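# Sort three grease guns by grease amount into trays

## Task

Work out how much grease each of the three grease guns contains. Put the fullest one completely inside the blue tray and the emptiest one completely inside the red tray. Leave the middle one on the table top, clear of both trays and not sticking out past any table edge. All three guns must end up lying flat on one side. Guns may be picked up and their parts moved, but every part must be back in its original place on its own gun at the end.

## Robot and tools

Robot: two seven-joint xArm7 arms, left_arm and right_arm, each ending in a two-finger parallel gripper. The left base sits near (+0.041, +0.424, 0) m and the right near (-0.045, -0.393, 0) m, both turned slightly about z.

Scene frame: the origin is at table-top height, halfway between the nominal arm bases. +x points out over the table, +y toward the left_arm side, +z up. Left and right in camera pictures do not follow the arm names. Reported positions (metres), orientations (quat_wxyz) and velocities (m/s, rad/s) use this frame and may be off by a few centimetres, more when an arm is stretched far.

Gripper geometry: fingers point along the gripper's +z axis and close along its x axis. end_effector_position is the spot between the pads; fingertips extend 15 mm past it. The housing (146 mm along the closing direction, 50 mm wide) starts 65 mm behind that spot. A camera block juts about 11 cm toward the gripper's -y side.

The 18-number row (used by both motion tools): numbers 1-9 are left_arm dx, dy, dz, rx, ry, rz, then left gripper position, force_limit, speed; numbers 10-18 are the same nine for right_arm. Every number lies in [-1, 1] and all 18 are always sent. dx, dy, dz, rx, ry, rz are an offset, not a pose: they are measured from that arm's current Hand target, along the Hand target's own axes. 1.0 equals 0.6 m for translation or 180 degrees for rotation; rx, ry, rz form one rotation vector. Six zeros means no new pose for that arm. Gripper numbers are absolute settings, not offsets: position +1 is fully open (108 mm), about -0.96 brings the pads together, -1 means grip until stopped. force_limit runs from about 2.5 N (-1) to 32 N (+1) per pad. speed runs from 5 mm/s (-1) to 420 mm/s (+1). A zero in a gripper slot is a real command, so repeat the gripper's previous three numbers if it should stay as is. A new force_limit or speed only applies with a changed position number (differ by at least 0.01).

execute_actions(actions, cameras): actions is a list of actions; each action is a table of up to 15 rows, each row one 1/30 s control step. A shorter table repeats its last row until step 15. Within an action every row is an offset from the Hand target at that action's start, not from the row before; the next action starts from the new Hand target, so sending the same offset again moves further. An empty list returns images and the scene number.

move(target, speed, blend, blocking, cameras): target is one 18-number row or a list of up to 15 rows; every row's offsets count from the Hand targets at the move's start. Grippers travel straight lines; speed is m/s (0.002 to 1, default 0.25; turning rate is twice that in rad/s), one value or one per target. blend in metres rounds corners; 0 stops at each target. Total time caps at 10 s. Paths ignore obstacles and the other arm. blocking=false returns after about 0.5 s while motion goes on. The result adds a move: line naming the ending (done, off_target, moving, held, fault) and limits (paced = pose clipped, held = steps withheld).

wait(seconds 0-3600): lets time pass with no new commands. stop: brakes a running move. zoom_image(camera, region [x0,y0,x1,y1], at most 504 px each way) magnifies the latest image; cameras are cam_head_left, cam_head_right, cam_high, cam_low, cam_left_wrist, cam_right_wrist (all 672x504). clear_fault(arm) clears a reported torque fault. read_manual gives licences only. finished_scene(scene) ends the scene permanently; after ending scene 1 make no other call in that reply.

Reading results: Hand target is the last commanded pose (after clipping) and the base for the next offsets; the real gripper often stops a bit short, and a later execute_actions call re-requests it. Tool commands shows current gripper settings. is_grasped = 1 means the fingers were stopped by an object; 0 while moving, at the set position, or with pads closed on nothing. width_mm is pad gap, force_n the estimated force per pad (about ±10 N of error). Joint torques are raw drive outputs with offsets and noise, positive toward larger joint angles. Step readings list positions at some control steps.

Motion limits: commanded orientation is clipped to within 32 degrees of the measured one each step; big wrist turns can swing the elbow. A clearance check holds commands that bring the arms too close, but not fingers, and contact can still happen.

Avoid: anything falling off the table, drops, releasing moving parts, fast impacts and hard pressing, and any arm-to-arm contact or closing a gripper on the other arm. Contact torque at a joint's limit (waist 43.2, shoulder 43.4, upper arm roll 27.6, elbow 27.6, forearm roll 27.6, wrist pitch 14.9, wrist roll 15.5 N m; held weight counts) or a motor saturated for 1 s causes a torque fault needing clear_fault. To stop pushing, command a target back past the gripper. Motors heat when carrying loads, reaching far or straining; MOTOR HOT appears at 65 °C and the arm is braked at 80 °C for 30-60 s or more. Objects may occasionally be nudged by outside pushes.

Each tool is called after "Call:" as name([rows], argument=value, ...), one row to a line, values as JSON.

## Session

Call:
execute_actions(actions=[], cameras=["cam_high","cam_head_left","cam_head_right"])

Scene clock: 0.00 s.
left_arm: end_effector_position=(+0.6946, +0.3795, +0.2512) width_mm=0.00 is_grasped=0 force_n=0.00 end_effector_quat_wxyz=(+0.500, -0.005, +0.865, +0.044) | right_arm: end_effector_position=(+0.4568, -0.0401, +0.1384) width_mm=108.06 is_grasped=0 force_n=0.00 end_effector_quat_wxyz=(+0.482, +0.249, +0.812, +0.216)
Joint positions: left_arm=[-0.122 0.331 -0.121 1.05 -0.847 -0.453 -0.06] | right_arm=[0.613 0.355 0.181 1.011 -2.112 0.688 2.405]
Joint velocities: within noise
Joint torques (N m): no reading
Hand target: left_arm +0.6946, +0.3795, +0.2512; +0.500, -0.005, +0.865, +0.044 | right_arm +0.4568, -0.0401, +0.1384; +0.482, +0.249, +0.812, +0.216
Tool commands: left_gripper/position=-0.966 left_gripper/force_limit=+1.0 left_gripper/speed=+1.0 right_gripper/position=+1.0 right_gripper/force_limit=+1.0 right_gripper/speed=+1.0
Images, in order (width x height): cam_head_left 672x504, cam_head_right 672x504, cam_high 672x504.

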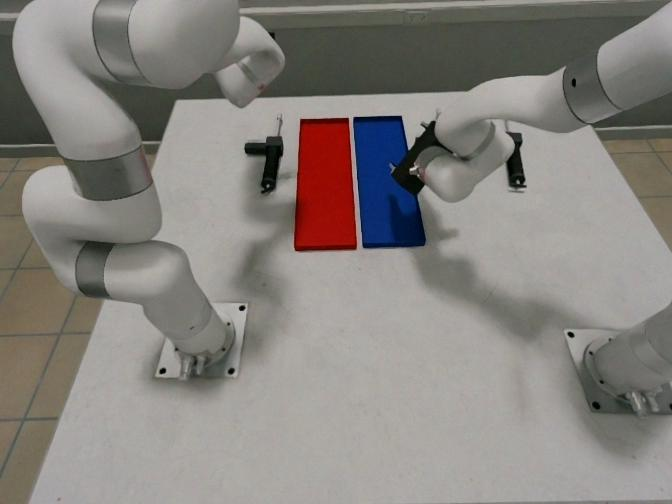

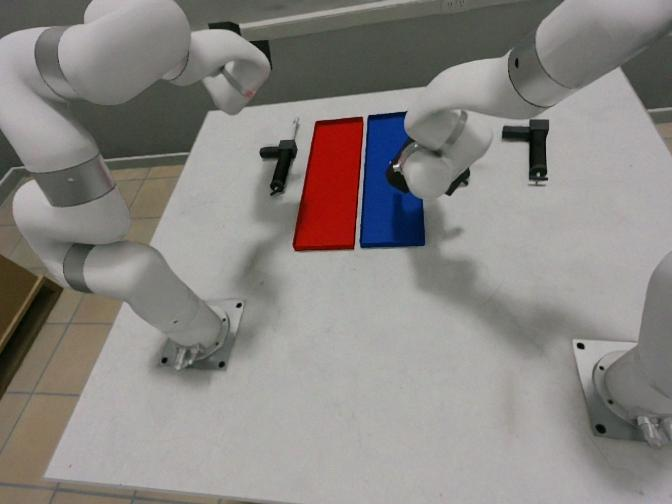

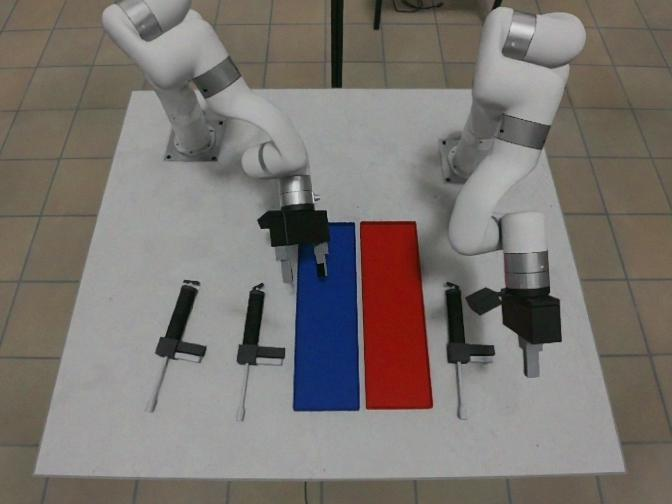

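Call:
move([
  [0.1813,-0.1038,-0.1592,-0.2281,0.286,-0.4322,0,0.1,0,-0.2778,-0.0772,0.0883,-0.1363,0.3979,-0.5865,0,0.1,0],
], speed=0.5, cameras=["cam_left_wrist","cam_right_wrist"])

Scene clock: 45.10 s.
left_arm: end_effector_position=(+0.5608, +0.3137, +0.2000) width_mm=53.00 is_grasped=0 force_n=0.00 end_effector_quat_wxyz=(+0.000, +0.689, -0.724, +0.000) | right_arm: end_effector_position=(+0.5625, -0.1730, +0.1998) width_mm=53.01 is_grasped=0 force_n=0.00 end_effector_quat_wxyz=(-0.182, +0.669, -0.717, +0.077)
Joint positions: left_arm=[-0.038 0.888 -0.373 2.303 -2.852 -1.454 0.486] | right_arm=[0.418 1.078 -0.155 2.707 -2.988 -1.236 1.16]
Joint torques (N m): left_arm=[5.06 -30.38 -4.7 22.72 -4.23 -3.71 -1.47] | right_arm=[4.99 -24.1 -2.79 15.49 2.54 -1.21 -3.24]
Hand target: left_arm +0.5608, +0.3137, +0.2000; +0.000, +0.689, -0.724, +0.000 | right_arm +0.5635, -0.1726, +0.2000; +0.000, +0.683, -0.731, +0.000
Off the commanded pose: left_arm 0.000 m, 0 deg | right_arm 0.001 m, 23 deg.
elbow stopped short (right arm): the move would have taken joint 4 (elbow) straighter than the controller allows.
move: off_target (right_arm)
cam_left_wrist: T_world_to_cam=[[-0.02561, -0.99951, -0.01796, 0.33153], [-0.92978, 0.01722, 0.36771, 0.45978], [-0.36722, 0.02612, -0.92977, 0.50155]] pos_world=[0.62017, 0.31035, 0.30322]
cam_right_wrist: T_world_to_cam=[[-0.03831, -0.98637, -0.16002, -0.12063], [-0.99915, 0.03536, 0.02127, 0.59332], [-0.01532, 0.1607, -0.98689, 0.35181]] pos_world=[0.59358, -0.1965, 0.31528]

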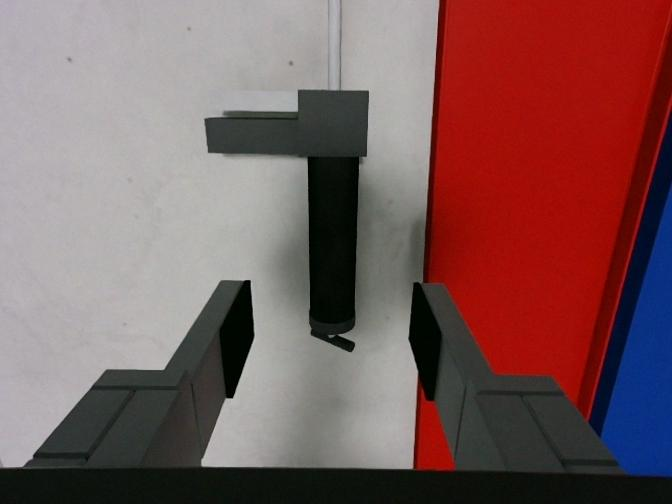

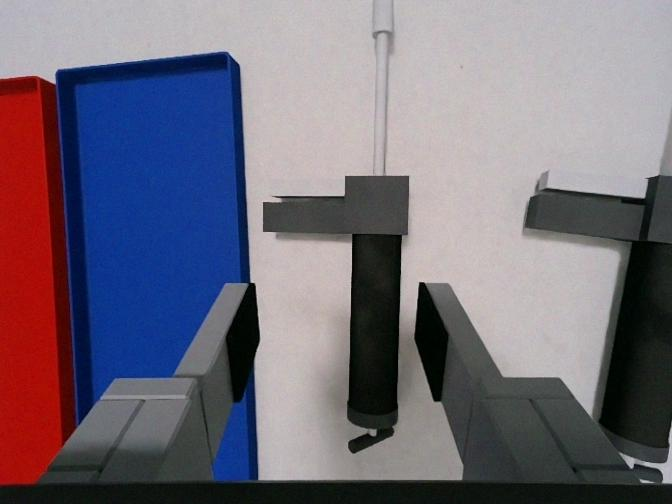

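Call:
move([
  [0,0,0.2905,0,0,0,0,0.1,0,0,0,0.001,0,0,0,0,0.1,0],
  [0,0,0.2905,0,0,0,-1,0.1,-0.2,0,0,0.001,0,0,0,0,0.1,0],
], speed=0.3, cameras=["cam_right_wrist"])

Scene clock: 49.77 s.
left_arm: end_effector_position=(+0.5609, +0.3137, +0.0257) width_mm=35.15 is_grasped=1 force_n=34.60 end_effector_quat_wxyz=(+0.000, +0.689, -0.724, +0.000) | right_arm: end_effector_position=(+0.5625, -0.1730, +0.1991) width_mm=53.01 is_grasped=0 force_n=0.00 end_effector_quat_wxyz=(-0.181, +0.669, -0.717, +0.077)
Joint positions: left_arm=[-0.022 1.011 -0.329 2.012 -2.82 -1.049 0.435] | right_arm=[0.43 1.082 -0.226 2.707 -2.917 -1.239 1.142]
Joint torques (N m): left_arm=[-3.27 -32.95 -5.01 18.53 0.2 -2.08 0.74] | right_arm=[4.84 -22.79 -3.18 15 2.48 -1.58 -3.2]
Hand target: left_arm +0.5609, +0.3137, +0.0257; +0.000, +0.689, -0.724, +0.000 | right_arm +0.5635, -0.1726, +0.1994; +0.000, +0.683, -0.731, +0.000
Off the commanded pose: left_arm 0.000 m, 0 deg | right_arm 0.001 m, 23 deg.
MOTOR HOT: joint 4 (elbow) of the right arm reports 65 °C; the controller stops that arm at 80 °C. To cool a motor, set the load down, stop pushing, or move to a pose that needs little force. At that limit the right arm can sag while its brakes close.
elbow stopped short (right arm): the move would have taken joint 4 (elbow) straighter than the controller allows.
move: off_target (right_arm)
cam_right_wrist: T_world_to_cam=[[-0.0384, -0.98641, -0.15978, -0.12078], [-0.99913, 0.03526, 0.02246, 0.59303], [-0.01652, 0.1605, -0.9869, 0.3517]] pos_world=[0.59368, -0.1965, 0.31447]

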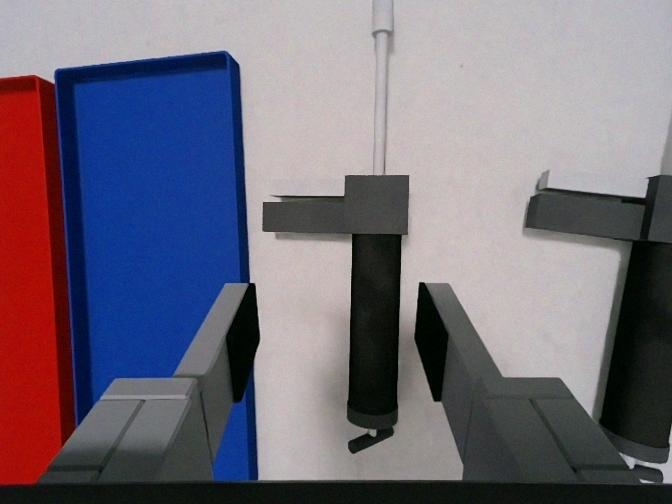

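Call:
move([
  [0.03,0.03,-0.2238,0,0,-0.05,-1,0.1,-0.2,-0.1,0.17,0.04,0,0,0.24,0,0.1,0],
  [0.3389,0.2519,-0.2238,0,0,-0.5156,-1,0.1,-0.2,-0.1681,0.2929,0.0823,0,0,0.4783,0,0.1,0],
  [0.3389,0.2519,-0.1572,0,0,-0.5156,-1,0.1,-0.2,-0.1681,0.2929,0.0833,0,0,0.4783,0,0.1,0],
], speed=[0.4,0.5,0.3], blend=[0.04,0.02,0], cameras=["cam_right_wrist","cam_high"])

Scene clock: 64.33 s.
left_arm: end_effector_position=(+0.4382, +0.1667, +0.1599) width_mm=35.15 is_grasped=1 force_n=34.47 end_effector_quat_wxyz=(+0.005, +0.979, -0.202, -0.003) | right_arm: end_effector_position=(+0.4063, -0.0673, +0.1541) width_mm=53.01 is_grasped=0 force_n=0.00 end_effector_quat_wxyz=(+0.000, -0.060, +0.998, +0.000)
Joint positions: left_arm=[-0.445 0.592 -0.142 1.725 -3.067 -1.139 -1.007] | right_arm=[0.776 1.113 -0.462 2.565 -2.729 -1.504 2.723]
Joint torques (N m): left_arm=[4.79 -28.6 -3.21 25.35 3.89 -4.44 1.34] | right_arm=[4.96 -30.29 -1.66 8.43 -2.62 -0.81 -3.12]
Hand target: left_arm +0.4382, +0.1667, +0.1599; +0.005, +0.979, -0.202, -0.003 (not the last commanded pose) | right_arm +0.4063, -0.0673, +0.1541; +0.000, -0.060, +0.998, +0.000 (not the last commanded pose)
Off the commanded pose: left_arm 0.074 m, 23 deg | right_arm 0.014 m, 7 deg.
MOTOR HOT: still on. Joint 4 (elbow) of the right arm reports 66 °C.
elbow stopped short (right arm): the move would have taken joint 4 (elbow) straighter than the controller allows.
move: held (left_arm; a check stopped the path), off_target (right_arm; braked when a check withheld steps of left_arm); path passed 1 of 3 targets; limits=held
pose unreachable (left arm): on one or more control steps of this call, first in action 0 (counted from 0), this arm could not follow its commanded pose, so it was not sent that pose on those steps. It may still have moved: this result reports where it is.
cause: moving toward the commanded pose would bring a part of the arm too close to another arm (a part of this arm just beyond joint 6 (wrist pitch) and a part of the right arm just beyond its joint 5 (forearm roll), along the way the arms are being sent, or toward where that arm still pushes).
cam_right_wrist: T_world_to_cam=[[-0.99296, -0.11843, -0.0017, 0.39227], [-0.11028, 0.91915, 0.37816, 0.07771], [-0.04322, 0.37569, -0.92574, 0.30364]] pos_world=[0.4112, -0.13905, 0.25237]
Images, in order (width x height): cam_high 672x504, cam_right_wrist 672x504.

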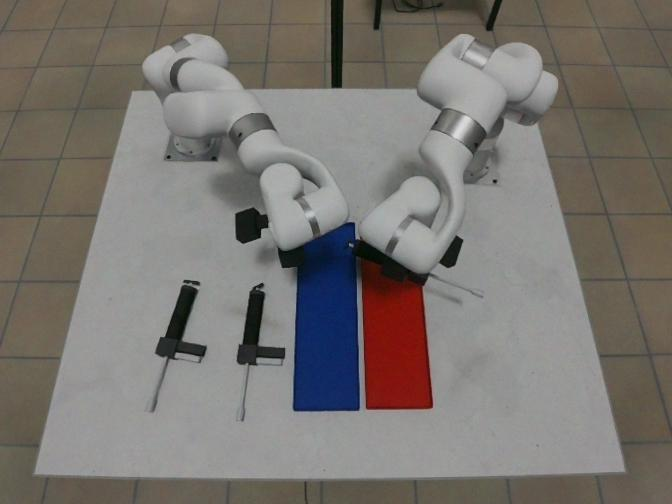

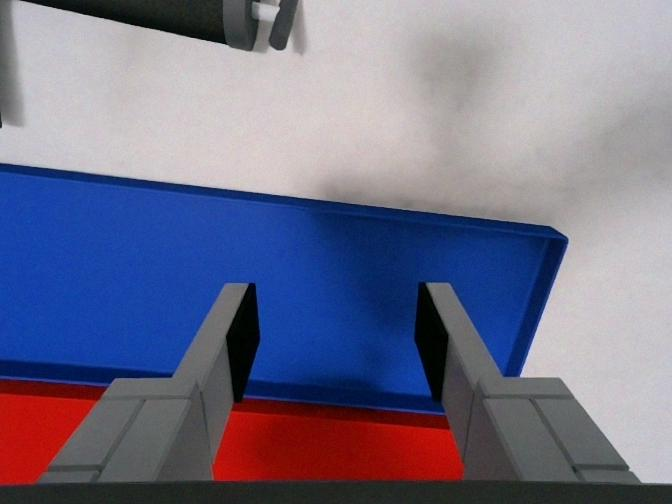

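Call:
move([
  [0,0,0,0,0,0,-1,0.1,-0.2,0.03,-0.1357,0.03,0,0,0.0383,0,0.1,0],
  [-0.0264,0.0997,0,0,0,-0.1294,-1,0.1,-0.2,0.03,-0.1357,0.03,0,0,0.0383,0,0.1,0],
  [-0.0264,0.0997,0.0667,0,0,-0.1294,-1,0.1,-0.2,0.03,-0.1357,0.031,0,0,0.0383,0,0.1,0],
], speed=[0.4,0.4,0.3], blend=[0.02,0.02,0], cameras=["cam_right_wrist"])

Scene clock: 71.80 s.
left_arm: end_effector_position=(+0.3998, +0.1176, +0.1206) width_mm=35.15 is_grasped=1 force_n=34.46 end_effector_quat_wxyz=(+0.004, +1.000, +0.000, -0.004) | right_arm: end_effector_position=(+0.3981, -0.1503, +0.1355) width_mm=53.01 is_grasped=0 force_n=0.00 end_effector_quat_wxyz=(+0.000, +0.000, +1.000, +0.000)
Joint positions: left_arm=[-0.626 0.621 -0.061 1.661 -3.114 -1.041 -1.51] | right_arm=[0.804 0.779 -0.485 1.886 -2.781 -1.191 2.619]
Joint torques (N m): left_arm=[-4.45 -28.86 1.22 17.96 4.75 -1.43 -1.5] | right_arm=[1.85 -19.12 -3.35 8.86 2.53 -0.75 -2.63]
Hand target: left_arm +0.3998, +0.1177, +0.1206; +0.004, +1.000, +0.000, -0.004 | right_arm +0.3981, -0.1503, +0.1354; +0.000, +0.000, +1.000, +0.000
Off the commanded pose: left_arm 0.000 m, 0 deg | right_arm 0.000 m, 0 deg.
MOTOR HOT: still on. Joint 4 (elbow) of the right arm reports 64 °C.
move: done
cam_right_wrist: T_world_to_cam=[[-1, 0.00144, -0.00262, 0.39514], [0.00034, 0.92553, 0.37867, 0.11701], [0.00297, 0.37867, -0.92553, 0.29933]] pos_world=[0.39421, -0.22222, 0.23376]

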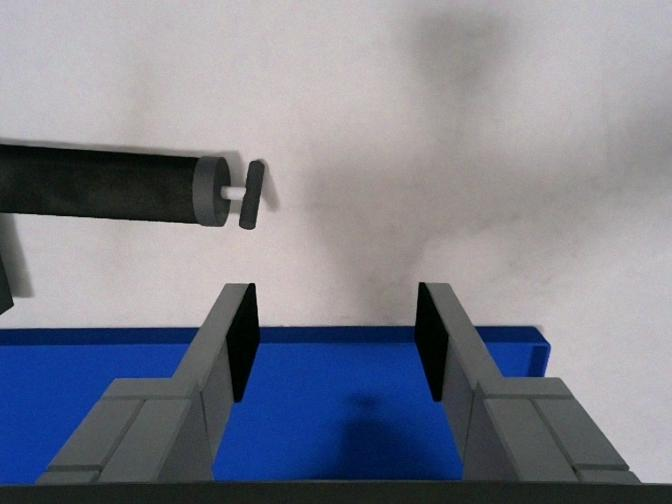

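Call:
move([
  [0,0,0,0,0,0,-1,0.1,-0.2,0,0.2638,0.0297,0,0,0,0,0.1,0],
  [0,0,0,0,0,0,-1,0.1,-0.2,0,0.2638,0.0297,0,0,0,-1,0.4,-0.3],
], speed=0.25, cameras=["cam_low"])

Scene clock: 77.17 s.
left_arm: end_effector_position=(+0.3998, +0.1177, +0.1206) width_mm=35.15 is_grasped=1 force_n=34.45 end_effector_quat_wxyz=(+0.004, +1.000, +0.000, -0.004) | right_arm: end_effector_position=(+0.3973, -0.1264, +0.1327) width_mm=53.01 is_grasped=0 force_n=0.00 end_effector_quat_wxyz=(+0.001, +0.000, +1.000, +0.002)
Joint positions: left_arm=[-0.626 0.621 -0.061 1.661 -3.114 -1.041 -1.51] | right_arm=[0.825 0.826 -0.479 1.962 -2.77 -1.215 2.666]
Joint torques (N m): left_arm=[-4.34 -28.83 0.61 18.02 4.68 -1.8 -1.36] | right_arm=[-5.65 -27.88 -5.53 8.9 -2.59 -0.72 -3.23]
Hand target: left_arm +0.3998, +0.1177, +0.1206; +0.004, +1.000, +0.000, -0.004 | right_arm +0.3973, -0.1264, +0.1327; +0.001, +0.000, +1.000, +0.002 (not the last commanded pose)
Tool commands: left_gripper/position=-1.0 left_gripper/force_limit=+0.1 left_gripper/speed=-0.2 right_gripper/position=+0.0 right_gripper/force_limit=+0.1 right_gripper/speed=+0.0
Off the commanded pose: left_arm 0.000 m, 0 deg | right_arm 0.135 m, 0 deg.
MOTOR HOT: still on. Joint 4 (elbow) of the right arm reports 63 °C.
move: held (right_arm; a check stopped the path); path passed 0 of 2 targets; target 2's new numbers were not sent; limits=held
pose unreachable (right arm): on one or more control steps of this call, first in action 0 (counted from 0), this arm could not follow its commanded pose, so it was not sent that pose on those steps. It may still have moved: this result reports where it is.
cause: moving toward the commanded pose would bring a part of the arm too close to another arm (a part of this arm just beyond joint 5 (forearm roll) and a part of the left arm just beyond its joint 6 (wrist pitch), along the way the arms are being sent, or toward where that arm still pushes).

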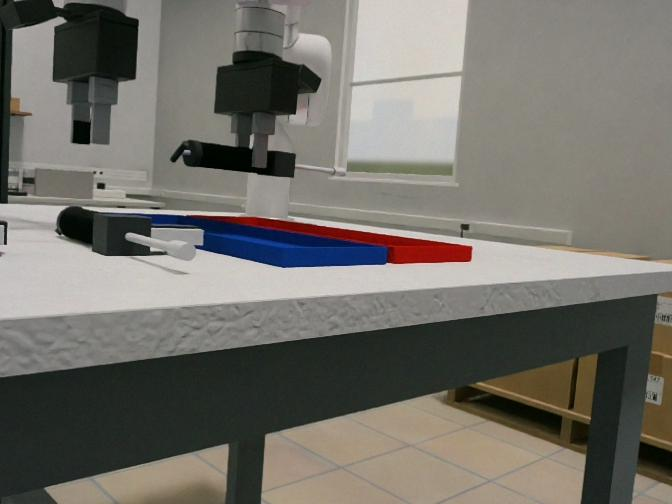

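Call:
move([
  [0,0,0,0,0,0,-1,0.1,-0.2,0.03,-0.12,-0.03,0,0,-0.6667,0,0.1,0],
  [0,0,0,0,0,0,-1,0.1,-0.2,0.03,-0.12,-0.03,0,0,0.6667,0,0.1,0],
  [0,0,0,0,0,0,-1,0.1,-0.2,0.03,-0.12,-0.03,0,0,0,0,0.1,0],
], speed=1, blend=[0.03,0.03,0])

Scene clock: 93.27 s.
left_arm: end_effector_position=(+0.3998, +0.1177, +0.1206) width_mm=35.15 is_grasped=1 force_n=34.45 end_effector_quat_wxyz=(+0.004, +1.000, +0.000, -0.004) | right_arm: end_effector_position=(+0.3792, -0.1984, +0.1505) width_mm=53.01 is_grasped=0 force_n=0.00 end_effector_quat_wxyz=(+0.001, +0.000, +1.000, +0.002)
Joint positions: left_arm=[-0.626 0.621 -0.061 1.661 -3.114 -1.041 -1.51] | right_arm=[-0.098 0.743 0.952 1.62 -3.772 -1.203 -3.013]
Joint torques (N m): left_arm=[-4.32 -29.02 0.25 17.97 4.24 -2.43 -0.9] | right_arm=[-5.45 -15.54 10.89 13.2 -2.57 -2.5 -3.14]
Hand target: left_arm +0.3998, +0.1177, +0.1206; +0.004, +1.000, +0.000, -0.004 | right_arm +0.3792, -0.1984, +0.1505; +0.001, +0.000, +1.000, +0.002
Off the commanded pose: left_arm 0.000 m, 0 deg | right_arm 0.000 m, 0 deg.
MOTOR HOT: cleared for the motors of the right arm.
move: done

Call:
move([
  [0,0,0,0,0,0,-1,0.1,-0.2,-0.0313,0.22,0.0,0,0,0,0,0.1,0],
  [0,0,0,0,0,0,-1,0.1,-0.2,-0.0313,0.344,0.0548,0,0,0,0,0.1,0],
  [0,0,0,0,0,0,-1,0.1,-0.2,-0.0313,0.344,0.0548,0,0,0,-1,0.4,-0.3],
], speed=[0.4,0.25,0.25], blend=[0.02,0,0], cameras=["cam_low"])

Scene clock: 97.63 s.
left_arm: end_effector_position=(+0.3998, +0.1177, +0.1206) width_mm=35.15 is_grasped=1 force_n=34.45 end_effector_quat_wxyz=(+0.004, +1.000, +0.000, -0.004) | right_arm: end_effector_position=(+0.3867, -0.1175, +0.1505) width_mm=53.01 is_grasped=0 force_n=0.00 end_effector_quat_wxyz=(+0.010, +0.000, +1.000, +0.010)
Joint positions: left_arm=[-0.626 0.621 -0.061 1.661 -3.114 -1.041 -1.51] | right_arm=[0.15 0.884 0.926 1.879 -3.84 -1.29 -2.914]
Joint torques (N m): left_arm=[-4.29 -29.12 0.1 17.98 4 -2.84 -0.61] | right_arm=[-5.5 -26.63 11.01 7.11 2.56 -0.76 -3.18]
Hand target: left_arm +0.3998, +0.1177, +0.1206; +0.004, +1.000, +0.000, -0.004 | right_arm +0.3867, -0.1175, +0.1505; +0.010, +0.000, +1.000, +0.010 (not the last commanded pose)
Tool commands: left_gripper/position=-1.0 left_gripper/force_limit=+0.1 left_gripper/speed=-0.2 right_gripper/position=+0.0 right_gripper/force_limit=+0.1 right_gripper/speed=+0.0
Off the commanded pose: left_arm 0.000 m, 0 deg | right_arm 0.130 m, 1 deg.
led back after a hold (right arm): the arm was led back toward your command in small steps, so it may still be short of it.
move: held (right_arm; a check stopped the path); path passed 0 of 3 targets; target 3's new numbers were not sent; limits=held
pose unreachable (right arm): on one or more control steps of this call, first in action 0 (counted from 0), this arm could not follow its commanded pose, so it was not sent that pose on those steps. It may still have moved: this result reports where it is.
cause: moving toward the commanded pose would bring a part of the arm too close to another arm (a part of this arm just beyond joint 5 (forearm roll) and a part of the left arm just beyond its joint 6 (wrist pitch), at the place that arm is still heading or pushing toward).

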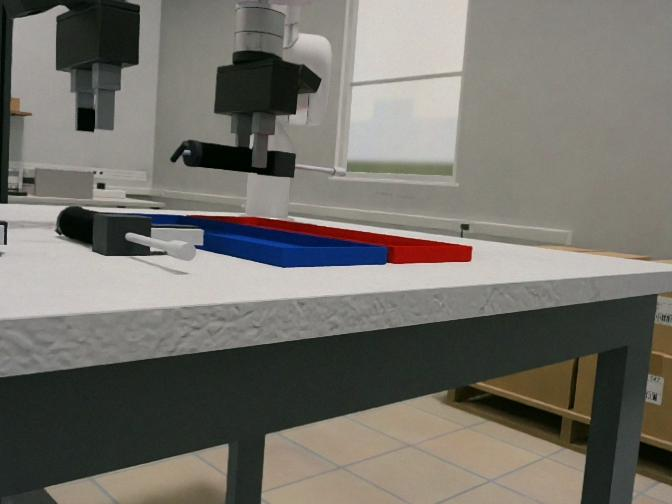

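Call:
move([
  [0,0,0,0,0,0,-1,0.1,-0.2,-0.3555,-0.4542,-0.1658,0,-0.3333,0,0,0.1,0],
], speed=0.6)

Call:
move([
  [0,0,0,0,0,0,-1,0.1,-0.2,0,0,0,0,0,0.6667,0,0.1,0],
  [0,0,0,0,0,0,-1,0.1,-0.2,0,0,0,0,0,-0.6667,0,0.1,0],
  [0,0,0,0,0,0,-1,0.1,-0.2,0,0,0,0,0,0,0,0.1,0],
], speed=1, blend=[0.03,0.03,0])

Scene clock: 135.87 s.
left_arm: end_effector_position=(+0.3998, +0.1177, +0.1206) width_mm=35.15 is_grasped=1 force_n=34.45 end_effector_quat_wxyz=(+0.004, +1.000, +0.000, -0.004) | right_arm: end_effector_position=(+0.5981, -0.3922, +0.2495) width_mm=53.01 is_grasped=0 force_n=0.00 end_effector_quat_wxyz=(+0.455, -0.003, +0.890, +0.023)
Joint positions: left_arm=[-0.626 0.621 -0.061 1.661 -3.114 -1.041 -1.51] | right_arm=[-0.075 0.275 0.293 1.26 -4.385 -0.141 -2.639]
Joint torques (N m): left_arm=[-4.37 -29.28 -0.25 17.95 3.74 -3.14 -0.21] | right_arm=[4.96 -23.5 -0.46 18.11 0.88 0.47 -3.32]
Hand target: left_arm +0.3998, +0.1177, +0.1206; +0.004, +1.000, +0.000, -0.004 | right_arm +0.5979, -0.3922, +0.2487; +0.509, +0.005, +0.861, +0.009
Off the commanded pose: left_arm 0.000 m, 0 deg | right_arm 0.001 m, 7 deg.
move: off_target (right_arm)

Scene clock: 140.13 s.
left_arm: end_effector_position=(+0.3998, +0.1177, +0.1206) width_mm=35.15 is_grasped=1 force_n=34.46 end_effector_quat_wxyz=(+0.004, +1.000, +0.000, -0.004) | right_arm: end_effector_position=(+0.5979, -0.3922, +0.2487) width_mm=53.01 is_grasped=0 force_n=0.00 end_effector_quat_wxyz=(+0.509, +0.005, +0.861, +0.009)
Joint positions: left_arm=[-0.626 0.621 -0.061 1.661 -3.114 -1.041 -1.51] | right_arm=[-0.964 0.424 1.003 1.196 -2.352 0.168 1.258]
Joint torques (N m): left_arm=[-4.51 -29.29 -0.47 18.03 3.56 -3.47 -0.13] | right_arm=[-5.7 -9.65 9.7 11.26 -1.27 0.88 3.31]
Hand target: left_arm +0.3998, +0.1177, +0.1206; +0.004, +1.000, +0.000, -0.004 | right_arm +0.5979, -0.3922, +0.2487; +0.509, +0.005, +0.861, +0.009
Off the commanded pose: left_arm 0.000 m, 0 deg | right_arm 0.000 m, 0 deg.
move: done

Call:
move([
  [0,0,0,0,0,0,-1,0.1,-0.2,0,0,0,0,0,0.6667,0,0.1,0],
  [0,0,0,0,0,0,-1,0.1,-0.2,0,0,0,0,0,-0.6667,0,0.1,0],
  [0,0,0,0,0,0,-1,0.1,-0.2,0,0,0,0,0,0,0,0.1,0],
  [0,0,0,0,0,0,-1,0.1,-0.2,0.2467,0.32,-0.279,0,0.34,0,0,0.1,0],
], speed=[1,1,1,0.6], blend=[0.03,0.03,0.03,0])

Scene clock: 150.43 s.
left_arm: end_effector_position=(+0.3998, +0.1177, +0.1206) width_mm=35.15 is_grasped=1 force_n=34.46 end_effector_quat_wxyz=(+0.004, +1.000, +0.000, -0.004) | right_arm: end_effector_position=(+0.4097, -0.2266, +0.2105) width_mm=53.01 is_grasped=0 force_n=0.00 end_effector_quat_wxyz=(+0.106, -0.168, +0.980, -0.006)
Joint positions: left_arm=[-0.626 0.621 -0.061 1.661 -3.114 -1.041 -1.51] | right_arm=[-0.366 2.091 2.49 1.004 -2.011 2.498 6.284]
Joint torques (N m): left_arm=[-4.07 -29.54 -0.73 18.23 2.66 -3.73 -0.32] | right_arm=[-5.52 -0.04 10.58 -7.79 1.98 -2.63 -3.27]
Hand target: left_arm +0.3998, +0.1177, +0.1206; +0.004, +1.000, +0.000, -0.004 | right_arm +0.4097, -0.2266, +0.2105; +0.106, -0.168, +0.980, -0.006 (not the last commanded pose)
Off the commanded pose: left_arm 0.000 m, 0 deg | right_arm 0.041 m, 23 deg.
joint sent to its limit (right arm) — joint 2 (shoulder), upper limit.
joint at its limit (right arm) — joint 7 (wrist roll), upper limit.
move: held (right_arm; a check stopped the path); path passed 3 of 4 targets; limits=held
pose unreachable (right arm): on one or more control steps of this call, first in action 0 (counted from 0), this arm could not follow its commanded pose, so it was not sent that pose on those steps. It may still have moved: this result reports where it is.
cause: moving toward the commanded pose would bring two parts of the arm too close to each other (its gripper and another part of the arm, with joints 6 (wrist pitch) and 7 (wrist roll) between them, 14 mm apart when it was first held).

Call:
move([
  [0,0,0,0,0,0,-1,0.1,-0.2,-0.2114,-0.3663,-0.005,0.0475,-0.2698,0.1012,0,0.1,0],
], speed=0.6)

Scene clock: 157.83 s.
left_arm: end_effector_position=(+0.3998, +0.1177, +0.1206) width_mm=35.15 is_grasped=1 force_n=34.46 end_effector_quat_wxyz=(+0.004, +1.000, +0.000, -0.004) | right_arm: end_effector_position=(+0.5979, -0.3921, +0.2501) width_mm=53.01 is_grasped=0 force_n=0.00 end_effector_quat_wxyz=(+0.509, +0.005, +0.861, +0.009)
Joint positions: left_arm=[-0.626 0.621 -0.061 1.661 -3.114 -1.041 -1.51] | right_arm=[-1.116 2.092 1.971 0.935 -2.554 1.366 6.206]
Joint torques (N m): left_arm=[-4.39 -29.58 -0.91 18.23 2.2 -3.84 -0.43] | right_arm=[-5.43 0.27 16.18 -3.46 -3.6 -3.16 3.17]
Hand target: left_arm +0.3998, +0.1177, +0.1206; +0.004, +1.000, +0.000, -0.004 | right_arm +0.5979, -0.3922, +0.2501; +0.509, +0.005, +0.861, +0.009
Off the commanded pose: left_arm 0.000 m, 0 deg | right_arm 0.000 m, 0 deg.
joint sent to its limit (right arm) — joint 2 (shoulder), upper limit. The joint targets still meet the commanded pose.
move: done

Call:
move([
  [0,0,0,0,0,0,-1,0.1,-0.2,0,0,0.15,0,0,-0.6667,0,0.1,0],
  [0,0,0,0,0,0,-1,0.1,-0.2,0,0,0.15,0,0,0.6667,0,0.1,0],
  [0,0,0,0,0,0,-1,0.1,-0.2,0,0,0,0,0,0,0,0.1,0],
], speed=1, blend=[0.03,0.03,0])

Scene clock: 164.70 s.
left_arm: end_effector_position=(+0.3998, +0.1177, +0.1206) width_mm=35.15 is_grasped=1 force_n=34.46 end_effector_quat_wxyz=(+0.004, +1.000, +0.000, -0.004) | right_arm: end_effector_position=(+0.5979, -0.3922, +0.2500) width_mm=53.01 is_grasped=0 force_n=0.00 end_effector_quat_wxyz=(+0.509, +0.005, +0.861, +0.009)
Joint positions: left_arm=[-0.626 0.621 -0.061 1.661 -3.114 -1.041 -1.51] | right_arm=[-0.833 0.363 0.856 1.226 -2.445 0.115 1.416]
Joint torques (N m): left_arm=[-4.35 -29.92 -1.16 18.45 1.52 -3.89 -0.57] | right_arm=[5.12 -18.83 4.54 17.56 3.64 -0.5 -3.33]
Hand target: left_arm +0.3998, +0.1177, +0.1206; +0.004, +1.000, +0.000, -0.004 | right_arm +0.5979, -0.3922, +0.2501; +0.509, +0.005, +0.861, +0.009
Off the commanded pose: left_arm 0.000 m, 0 deg | right_arm 0.000 m, 0 deg.
move: done

Call:
move([
  [0,0,0,0,0,0,-1,0.1,-0.2,0,0,0,0.2,-0.05,0,0,0.1,0],
  [0,0,0,0,0,0,-1,0.1,-0.2,0,0,0,0.15,0.12,0,0,0.1,0],
  [0,0,0,0,0,0,-1,0.1,-0.2,0.05,0.1,-0.05,0,0.22,0,0,0.1,0],
], speed=0.8)

Scene clock: 181.00 s.
left_arm: end_effector_position=(+0.3998, +0.1177, +0.1206) width_mm=35.15 is_grasped=1 force_n=34.46 end_effector_quat_wxyz=(+0.004, +1.000, +0.000, -0.004) | right_arm: end_effector_position=(+0.5571, -0.3319, +0.2394) width_mm=53.01 is_grasped=0 force_n=0.00 end_effector_quat_wxyz=(+0.188, +0.002, +0.982, +0.010)
Joint positions: left_arm=[-0.626 0.621 -0.061 1.661 -3.114 -1.041 -1.51] | right_arm=[-0.897 0.443 1.192 1.276 -0.638 0.797 -0.261]
Joint torques (N m): left_arm=[-4.3 -29.99 -1.46 18.45 0.96 -3.84 -0.71] | right_arm=[-5.22 -8.8 10.89 18.24 2.51 -1.33 -3.35]
Hand target: left_arm +0.3998, +0.1177, +0.1206; +0.004, +1.000, +0.000, -0.004 | right_arm +0.5571, -0.3319, +0.2394; +0.188, +0.002, +0.982, +0.010
Off the commanded pose: left_arm 0.000 m, 0 deg | right_arm 0.000 m, 0 deg.
MOTOR HOT: joint 4 (elbow) of the right arm reports 66 °C; the controller stops that arm at 80 °C. To cool a motor, set the load down, stop pushing, or move to a pose that needs little force. At that limit the right arm can sag while its brakes close.
move: done

Call:
move([
  [0,0,0,0,0,0,-1,0.1,-0.2,0.2918,0.353,0.026,0,0.1205,0,0,0.1,0],
  [0,0,0,0,0,0,-1,0.1,-0.2,0.321,0.5667,0.0908,0,0.1205,0,0,0.1,0],
  [0,0,0,0,0,0,-1,0.1,-0.2,0.321,0.5667,0.0908,0,0.1205,0,-1,0.4,-0.3],
], speed=[0.5,0.25,0.25], blend=[0.03,0,0], cameras=["cam_low"])

Scene clock: 187.83 s.
left_arm: end_effector_position=(+0.3997, +0.1176, +0.1206) width_mm=35.15 is_grasped=1 force_n=34.36 end_effector_quat_wxyz=(+0.004, +1.000, +0.000, -0.004) | right_arm: end_effector_position=(+0.3959, -0.0239, +0.1350) width_mm=53.01 is_grasped=0 force_n=0.00 end_effector_quat_wxyz=(+0.002, -0.001, +1.000, +0.015)
Joint positions: left_arm=[-0.626 0.621 -0.061 1.661 -3.114 -1.041 -1.51] | right_arm=[-0.109 0.714 1.066 1.424 -0.676 1.104 0.329]
Joint torques (N m): left_arm=[0.68 -36.01 0.45 24.63 -0.77 -1.56 -0.4] | right_arm=[-5.77 -22.04 14.01 9.68 2.61 -2.48 -3.26]
Hand target: left_arm +0.3998, +0.1177, +0.1206; +0.004, +1.000, +0.000, -0.004 | right_arm +0.3959, -0.0239, +0.1350; +0.002, -0.001, +1.000, +0.015 (not the last commanded pose)
Tool commands: left_gripper/position=-1.0 left_gripper/force_limit=+0.1 left_gripper/speed=-0.2 right_gripper/position=+0.0 right_gripper/force_limit=+0.1 right_gripper/speed=+0.0
Off the commanded pose: left_arm 0.000 m, 0 deg | right_arm 0.036 m, 1 deg.
MOTOR HOT: still on. Joint 4 (elbow) of the right arm reports 68 °C.
move: held (right_arm; a check stopped the path); path passed 2 of 3 targets; target 3's new numbers were not sent; limits=held
pose unreachable (right arm): on one or more control steps of this call, first in action 0 (counted from 0), this arm could not follow its commanded pose, so it was not sent that pose on those steps. It may still have moved: this result reports where it is.
cause: moving toward the commanded pose would bring a part of the arm too close to another arm (a part of this arm just beyond joint 6 (wrist pitch) and a part of the left arm just beyond its joint 6 (wrist pitch), along the way the arms are being sent, or toward where that arm still pushes).

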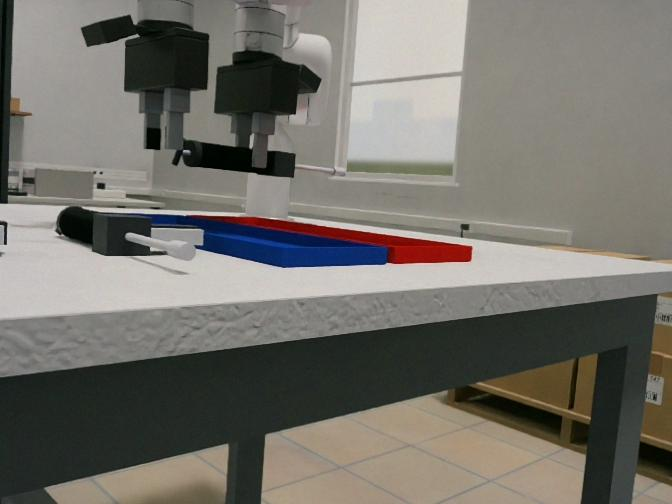

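Call:
move([
  [0,0,0,0,0,0,-1,0.1,-0.2,0.1332,-0.0835,0.0283,0.0095,0,0.25,0,0.1,0],
  [0.0837,0.0962,0.001,0,0,0.25,-1,0.1,-0.2,0.1332,-0.0835,0.0283,0.0095,0,0.25,0,0.1,0],
  [0.0837,0.0962,0.0015,0,0,0.25,-1,0.1,-0.2,0.0398,0.0098,0.0283,0.0095,0,0.25,0,0.1,0],
  [0.0837,0.0962,0.0015,0,0,0.25,-1,0.1,-0.2,0.0398,0.0098,0.0283,0.0095,0,0.25,-1,0.4,-0.3],
], speed=[0.5,0.5,0.25,0.25], cameras=["cam_low"])

Scene clock: 203.87 s.
left_arm: end_effector_position=(+0.4500, +0.0600, +0.1198) width_mm=35.17 is_grasped=1 force_n=37.51 end_effector_quat_wxyz=(+0.005, +0.924, -0.383, -0.002) | right_arm: end_effector_position=(+0.3722, -0.0177, +0.1181) width_mm=36.10 is_grasped=1 force_n=42.60 end_effector_quat_wxyz=(-0.003, +0.382, +0.924, +0.000)
Joint positions: left_arm=[-0.603 0.989 -0.229 2.275 -2.956 -1.301 -0.814] | right_arm=[-0.019 0.646 0.959 1.365 -0.598 1.046 1.116]
Joint torques (N m): left_arm=[-3.73 -42.85 -5.8 25.35 -1.35 2.81 -2.52] | right_arm=[14.24 -14.45 21.12 13.65 3.82 -5.04 -3.19]
Hand target: left_arm +0.4500, +0.0599, +0.1198; +0.005, +0.924, -0.383, -0.002 | right_arm +0.3721, -0.0176, +0.1181; -0.003, +0.382, +0.924, +0.000
Off the commanded pose: left_arm 0.000 m, 0 deg | right_arm 0.000 m, 0 deg.
MOTOR HOT: still on. Joint 4 (elbow) of the right arm reports 64 °C.
move: done

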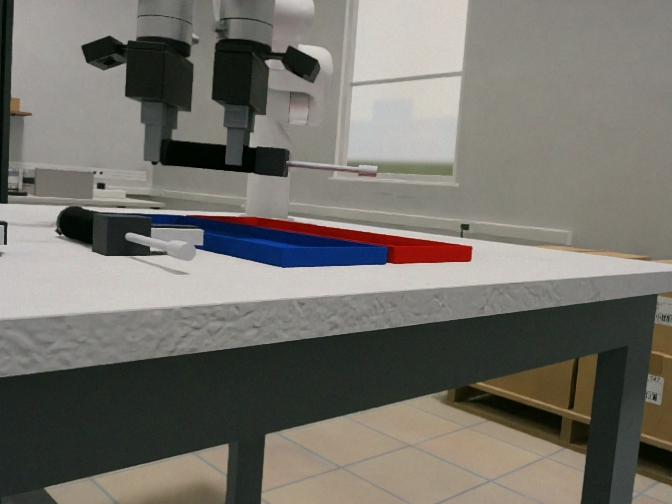

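Call:
move([
  [0,0,0,0,0,0,-1,0.1,-0.2,0,-0.0333,0,0,0,0,-1,0.4,-0.3],
], speed=0.08)

Call:
move([
  [0,0,0,0,0,0,-1,0.1,-0.2,0,-0.0167,0,0,0,0,-1,0.4,-0.3],
], speed=0.08)

Scene clock: 207.27 s.
left_arm: end_effector_position=(+0.4500, +0.0600, +0.1199) width_mm=35.35 is_grasped=1 force_n=29.69 end_effector_quat_wxyz=(+0.005, +0.924, -0.382, -0.002) | right_arm: end_effector_position=(+0.3580, -0.0318, +0.1181) width_mm=8.17 is_grasped=1 force_n=38.58 end_effector_quat_wxyz=(-0.003, +0.382, +0.924, +0.000)
Joint positions: left_arm=[-0.603 0.989 -0.229 2.275 -2.956 -1.301 -0.814] | right_arm=[-0.083 0.589 0.993 1.272 -0.575 1.007 1.113]
Joint torques (N m): left_arm=[-3.2 -36.28 -2.33 22.54 4.94 -1.15 -0.08] | right_arm=[1.48 -19.66 15.98 8.34 3.89 -2.59 -3.3]
Hand target: left_arm +0.4500, +0.0599, +0.1198; +0.005, +0.924, -0.383, -0.002 | right_arm +0.3579, -0.0317, +0.1182; -0.003, +0.382, +0.924, +0.000
Off the commanded pose: left_arm 0.000 m, 0 deg | right_arm 0.000 m, 0 deg.
MOTOR HOT: still on. Joint 4 (elbow) of the right arm reports 64 °C.
move: done

Scene clock: 207.80 s.
left_arm: end_effector_position=(+0.4500, +0.0600, +0.1198) width_mm=35.35 is_grasped=1 force_n=29.13 end_effector_quat_wxyz=(+0.005, +0.924, -0.383, -0.002) | right_arm: end_effector_position=(+0.3509, -0.0388, +0.1182) width_mm=8.17 is_grasped=1 force_n=38.75 end_effector_quat_wxyz=(-0.003, +0.382, +0.924, +0.000)
Joint positions: left_arm=[-0.603 0.989 -0.229 2.275 -2.956 -1.301 -0.814] | right_arm=[-0.116 0.56 1.012 1.227 -0.562 0.988 1.109]
Joint torques (N m): left_arm=[-3.14 -36.86 -2.74 22.35 4.58 0.05 -0.13] | right_arm=[0.03 -18.5 14.84 8.07 3.69 -2.44 -3.4]
Hand target: left_arm +0.4500, +0.0599, +0.1198; +0.005, +0.924, -0.383, -0.002 | right_arm +0.3509, -0.0388, +0.1182; -0.003, +0.382, +0.924, +0.000
Off the commanded pose: left_arm 0.000 m, 0 deg | right_arm 0.000 m, 0 deg.
MOTOR HOT: still on. Joint 4 (elbow) of the right arm reports 64 °C.
move: done

Call:
move([
  [0,0,0,0,0,0,-1,0.1,-0.2,0,-0.0167,0,0,0,0,-1,0.4,-0.3],
], speed=0.08)

Call:
move([
  [0,0,0,0,0,0,-1,0.1,-0.2,0,-0.0167,0,0,0,0,-1,0.4,-0.3],
], speed=0.08)

Call:
move([
  [0,0,0,0,0,0,-1,0.1,-0.2,0,-0.0167,0,0,0,0,-1,0.4,-0.3],
], speed=0.08)

Scene clock: 211.80 s.
left_arm: end_effector_position=(+0.4500, +0.0599, +0.1198) width_mm=35.35 is_grasped=1 force_n=28.64 end_effector_quat_wxyz=(+0.005, +0.924, -0.383, -0.002) | right_arm: end_effector_position=(+0.3438, -0.0459, +0.1182) width_mm=8.17 is_grasped=1 force_n=38.89 end_effector_quat_wxyz=(-0.003, +0.382, +0.924, +0.000)
Joint positions: left_arm=[-0.603 0.989 -0.229 2.275 -2.956 -1.301 -0.814] | right_arm=[-0.15 0.53 1.032 1.182 -0.547 0.969 1.103]
Joint torques (N m): left_arm=[-2.82 -38.99 -2.82 22.5 1.22 -0.19 -0.23] | right_arm=[-0.58 -17.68 13.87 7.86 3.65 -2.22 -3.4]
Hand target: left_arm +0.4500, +0.0599, +0.1198; +0.005, +0.924, -0.383, -0.002 | right_arm +0.3438, -0.0459, +0.1182; -0.003, +0.382, +0.924, +0.000
Off the commanded pose: left_arm 0.000 m, 0 deg | right_arm 0.000 m, 0 deg.
MOTOR HOT: still on. Joint 4 (elbow) of the right arm reports 63 °C.
move: done

Scene clock: 212.33 s.
left_arm: end_effector_position=(+0.4499, +0.0598, +0.1198) width_mm=35.35 is_grasped=1 force_n=28.07 end_effector_quat_wxyz=(+0.006, +0.924, -0.383, -0.002) | right_arm: end_effector_position=(+0.3367, -0.0530, +0.1183) width_mm=8.17 is_grasped=1 force_n=38.70 end_effector_quat_wxyz=(-0.003, +0.382, +0.924, +0.000)
Joint positions: left_arm=[-0.603 0.989 -0.229 2.275 -2.956 -1.301 -0.814] | right_arm=[-0.186 0.5 1.054 1.139 -0.53 0.95 1.095]
Joint torques (N m): left_arm=[13.03 -39.07 6.08 24.46 5.2 -1.22 -1.12] | right_arm=[-2.68 -16.26 11.27 2.64 4.19 1 -3.29]
Hand target: left_arm +0.4500, +0.0599, +0.1198; +0.005, +0.924, -0.383, -0.002 | right_arm +0.3367, -0.0530, +0.1182; -0.003, +0.382, +0.924, +0.000
Off the commanded pose: left_arm 0.000 m, 0 deg | right_arm 0.000 m, 0 deg.
MOTOR HOT: cleared for the motors of the right arm.
move: done

Scene clock: 212.83 s.
left_arm: end_effector_position=(+0.4500, +0.0599, +0.1198) width_mm=35.35 is_grasped=1 force_n=27.68 end_effector_quat_wxyz=(+0.005, +0.924, -0.383, -0.002) | right_arm: end_effector_position=(+0.3296, -0.0601, +0.1183) width_mm=8.17 is_grasped=1 force_n=38.82 end_effector_quat_wxyz=(-0.003, +0.382, +0.924, +0.000)
Joint positions: left_arm=[-0.603 0.989 -0.229 2.275 -2.956 -1.301 -0.814] | right_arm=[-0.223 0.469 1.078 1.096 -0.511 0.931 1.085]
Joint torques (N m): left_arm=[13.99 -40.02 6.54 26.65 6.23 -1.99 -0.6] | right_arm=[-3.19 -15.31 10.42 1.77 4.19 1.49 -3.25]
Hand target: left_arm +0.4500, +0.0599, +0.1198; +0.005, +0.924, -0.383, -0.002 | right_arm +0.3296, -0.0601, +0.1183; -0.003, +0.382, +0.924, +0.000
Off the commanded pose: left_arm 0.000 m, 0 deg | right_arm 0.000 m, 0 deg.
move: done

Call:
move([
  [0,0,0,0,0,0,-1,0.1,-0.2,0,0.0933,0,0,0,0,-1,0.4,-0.3],
  [0,0,0,0,0,0,-1,0.1,-0.2,0,0.0933,0,0,0,0,0,0.1,0],
  [0,0,0,0,0,0,-1,0.1,-0.2,0,-0.1,0,0,0,0,0,0.1,0],
  [-0.105,-0.0579,-0.067,0,0,0.25,-1,0.1,-0.2,0.1,-0.3,-0.15,0,0,0,0,0.1,0],
], speed=[0.15,0.15,0.3,0.5], blend=[0,0,0.02,0], cameras=["cam_left_wrist","cam_high"])

Scene clock: 228.53 s.
left_arm: end_effector_position=(+0.4303, +0.1294, +0.1596) width_mm=35.35 is_grasped=1 force_n=23.82 end_effector_quat_wxyz=(+0.006, +0.707, -0.707, +0.001) | right_arm: end_effector_position=(+0.1606, -0.1454, +0.2092) width_mm=52.99 is_grasped=0 force_n=0.00 end_effector_quat_wxyz=(-0.003, +0.382, +0.924, +0.000)
Joint positions: left_arm=[-0.373 0.676 -0.405 1.813 -2.885 -1.189 -0.042] | right_arm=[-0.099 -0.791 0.856 0.628 0.601 1.276 0.338]
Joint torques (N m): left_arm=[4.65 -36.67 -5.41 18.39 -4.28 -1.14 1.37] | right_arm=[4.75 -4.26 -10.55 10.59 2.58 -0.71 -3.24]
Hand target: left_arm +0.4303, +0.1294, +0.1596; +0.006, +0.707, -0.707, +0.001 | right_arm +0.1606, -0.1454, +0.2092; -0.003, +0.382, +0.924, +0.000
Off the commanded pose: left_arm 0.000 m, 0 deg | right_arm 0.000 m, 0 deg.
move: done
cam_left_wrist: T_world_to_cam=[[0.02401, -0.99967, -0.00888, 0.12048], [-0.92669, -0.02559, 0.37496, 0.35945], [-0.37507, -0.00078, -0.927, 0.42717]] pos_world=[0.49042, 0.12997, 0.26227]
Images, in order (width x height): cam_high 672x504, cam_left_wrist 672x504.

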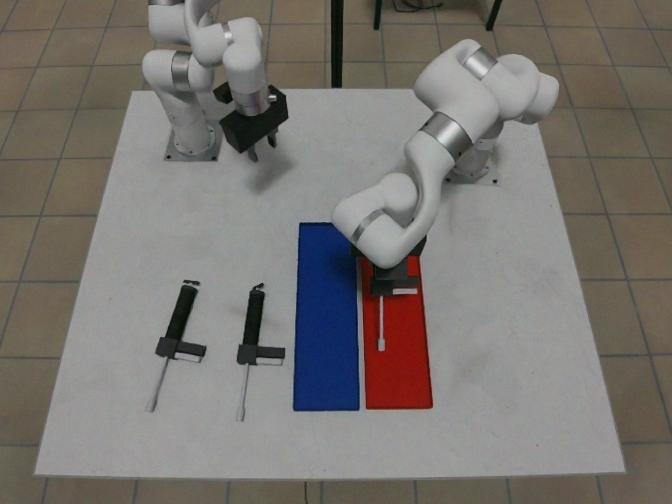

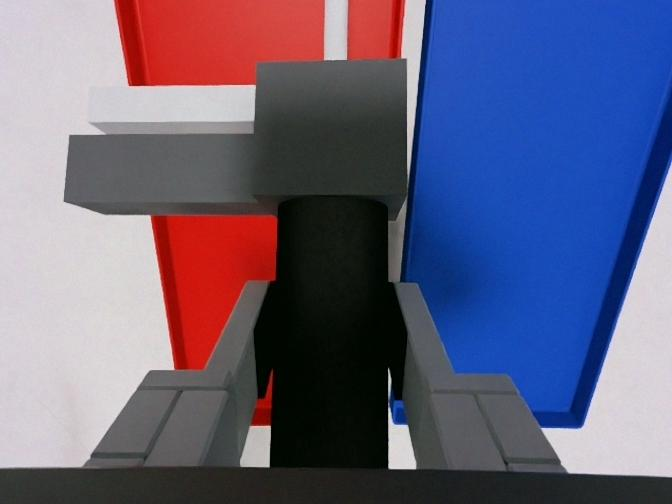

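Call:
move([
  [-0.0133,0,0.2,0,0,0,-1,0.1,-0.2,-0.25,0.2,0.015,0,0,-0.36,0,0.1,0],
  [-0.0133,0,0.2168,0,0,0,-1,0.1,-0.2,-0.5068,0.4428,0.015,0,0,-0.728,0,0.1,0],
  [-0.0133,0,0.2168,0,0,0,0,0.1,0,-0.5068,0.4428,0.015,0,0,-0.728,0,0.1,0],
  [-0.0133,0,0,0,0,0,0,0.1,0,-0.5068,0.4428,0.015,0,0,-0.728,0,0.1,0],
], speed=[0.35,0.5,0.25,0.4], blend=[0.01,0,0,0], cameras=["cam_right_wrist","cam_left_wrist"])

Scene clock: 245.07 s.
left_arm: end_effector_position=(+0.4303, +0.1374, +0.1595) width_mm=52.99 is_grasped=0 force_n=0.00 end_effector_quat_wxyz=(+0.006, +0.707, -0.707, +0.001) | right_arm: end_effector_position=(+0.5635, -0.1720, +0.1975) width_mm=53.00 is_grasped=0 force_n=0.00 end_effector_quat_wxyz=(+0.002, +0.683, -0.731, -0.003)
Joint positions: left_arm=[-0.355 0.656 -0.404 1.781 -2.891 -1.176 -0.028] | right_arm=[-0.077 0.805 0.803 1.98 -0.55 1.39 -1.674]
Joint torques (N m): left_arm=[4.23 -33.15 -5.13 23 -4.29 -4.02 1.35] | right_arm=[5 -20.8 7.58 17.09 -2.47 -0.73 -3.17]
Hand target: left_arm +0.4303, +0.1374, +0.1595; +0.006, +0.707, -0.707, +0.001 | right_arm +0.5635, -0.1720, +0.1975; +0.002, +0.683, -0.731, -0.003
Off the commanded pose: left_arm 0.000 m, 0 deg | right_arm 0.000 m, 0 deg.
move: done
cam_left_wrist: T_world_to_cam=[[0.0241, -0.99967, -0.00892, 0.12854], [-0.92665, -0.02569, 0.37505, 0.35967], [-0.37515, -0.00078, -0.92696, 0.42712]] pos_world=[0.49042, 0.13807, 0.26217]
cam_right_wrist: T_world_to_cam=[[-0.0684, -0.99765, -0.0043, -0.13576], [-0.92118, 0.0615, 0.38426, 0.48309], [-0.38309, 0.03024, -0.92322, 0.52161]] pos_world=[0.63555, -0.18093, 0.29534]
Images, in order (width x height): cam_left_wrist 672x504, cam_right_wrist 672x504.

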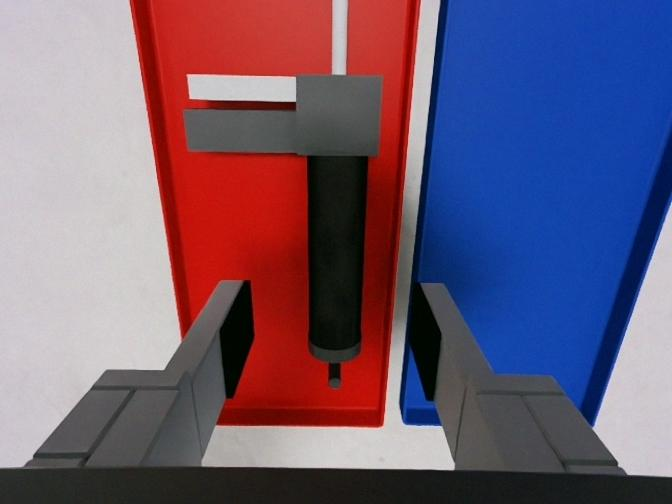

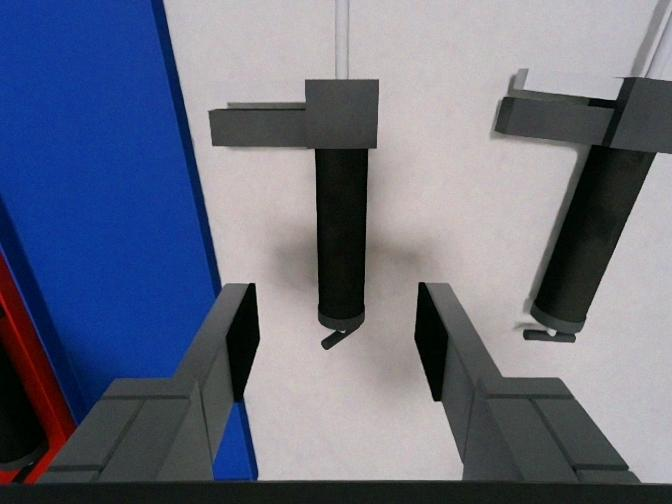

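Call:
move([
  [0,0,0,0,0,0,0,0.1,0,0.005,0,0.2863,0,0,0,0,0.1,0],
  [0,0,0,0,0,0,0,0.1,0,0.005,0,0.2863,0,0,0,-1,0.1,-0.2],
  [0.03,-0.06,0,0,0,-0.08,-0.1,0.1,0,0.005,0.05,0.0625,0,0,0.05,-1,0.1,-0.2],
  [0.095,-0.133,0,0,0,-0.25,-0.1,0.1,0,-0.1643,0.3344,0.0625,0,0,0.728,-1,0.1,-0.2],
  [0.095,-0.133,0.0,0,0,-0.25,-0.1,0.1,0,-0.1643,0.3344,0.1292,0,0,0.728,-1,0.1,-0.2],
], speed=[0.35,0.3,0.4,0.6,0.3], blend=[0,0,0.02,0.02,0], cameras=["cam_left_wrist"])

Scene clock: 263.13 s.
left_arm: end_effector_position=(+0.5093, +0.0810, +0.1592) width_mm=47.50 is_grasped=0 force_n=0.00 end_effector_quat_wxyz=(+0.017, +0.923, -0.382, +0.046) | right_arm: end_effector_position=(+0.3695, -0.0599, +0.1215) width_mm=35.40 is_grasped=1 force_n=29.35 end_effector_quat_wxyz=(-0.003, +0.382, +0.924, +0.000)
Joint positions: left_arm=[-0.541 1.156 -0.309 2.707 -2.864 -1.472 -0.704] | right_arm=[0.164 0.388 0.609 1.212 -0.271 0.91 0.862]
Joint torques (N m): left_arm=[4.91 -32.8 -3.58 21.8 4.73 -3.48 -1.47] | right_arm=[5.07 -16.21 3.69 13.47 -2.41 -2.62 3.26]
Hand target: left_arm +0.5101, +0.0804, +0.1594; +0.005, +0.924, -0.383, -0.002 | right_arm +0.3695, -0.0599, +0.1215; -0.003, +0.382, +0.924, +0.000
Off the commanded pose: left_arm 0.001 m, 6 deg | right_arm 0.000 m, 0 deg.
MOTOR HOT: joint 4 (elbow) of the right arm reports 67 °C; the controller stops that arm at 80 °C. To cool a motor, set the load down, stop pushing, or move to a pose that needs little force. At that limit the right arm can sag while its brakes close.
elbow stopped short (left arm): the move would have taken joint 4 (elbow) straighter than the controller allows.
move: off_target (left_arm); blend cut to 0 m at target 3
cam_left_wrist: T_world_to_cam=[[0.72198, -0.68727, 0.07999, -0.32467], [-0.66274, -0.65368, 0.36535, 0.34955], [-0.19881, -0.31678, -0.92743, 0.39231]] pos_world=[0.54406, 0.12964, 0.2621]

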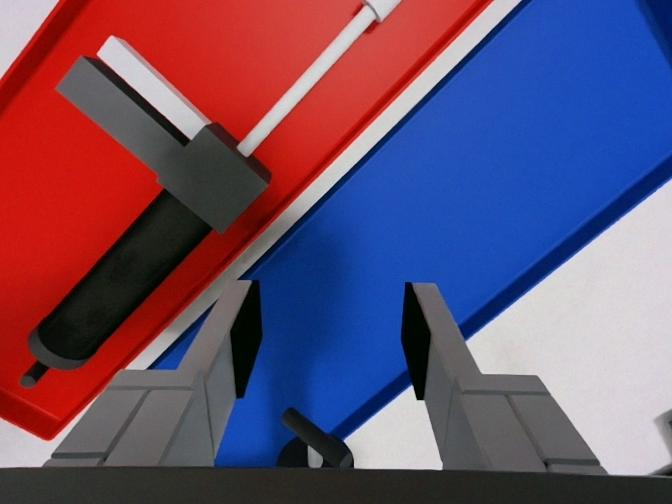

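Call:
move([
  [-0.1057,0.0124,0.03,0,0,0,-0.1,0.1,0,0.1061,0.0118,-0.03,0,0,0,-1,0.1,-0.2],
  [-0.1057,0.0124,0.0697,0,0,0,-0.1,0.1,0,0.1061,0.0118,0.0025,0,0,0,-1,0.1,-0.2],
  [-0.1064,0.1326,0.0697,0,0,0,-0.1,0.1,0,0.1061,0.0118,0.0027,0,0,0,-1,0.1,-0.2],
  [-0.1064,0.1326,0.0697,0,0,0,-1,0.4,-0.3,0.1061,0.0118,0.0027,0,0,0,-1,0.1,-0.2],
], speed=[0.4,0.25,0.25,0.25], blend=[0.02,0.01,0,0])

Scene clock: 271.00 s.
left_arm: end_effector_position=(+0.4084, +0.0689, +0.1184) width_mm=8.14 is_grasped=1 force_n=35.37 end_effector_quat_wxyz=(+0.005, +0.924, -0.383, -0.002) | right_arm: end_effector_position=(+0.3295, -0.0101, +0.1202) width_mm=35.40 is_grasped=1 force_n=32.84 end_effector_quat_wxyz=(-0.003, +0.382, +0.924, +0.000)
Joint positions: left_arm=[-0.569 0.794 -0.303 1.914 -2.919 -1.151 -0.91] | right_arm=[0.265 0.41 0.634 1.228 -0.294 0.916 0.997]
Joint torques (N m): left_arm=[-4.49 -35.88 -1.92 24.43 4.08 -0.34 -1.26] | right_arm=[11.04 -17.48 13.83 13.69 0.83 -2.72 -2.3]
Hand target: left_arm +0.4084, +0.0689, +0.1184; +0.005, +0.924, -0.383, -0.002 | right_arm +0.3294, -0.0099, +0.1203; -0.003, +0.382, +0.924, +0.000
Off the commanded pose: left_arm 0.000 m, 0 deg | right_arm 0.000 m, 0 deg.
MOTOR HOT: still on. Joint 4 (elbow) of the right arm reports 67 °C.
move: done; blend cut to 0.0119 m at target 1


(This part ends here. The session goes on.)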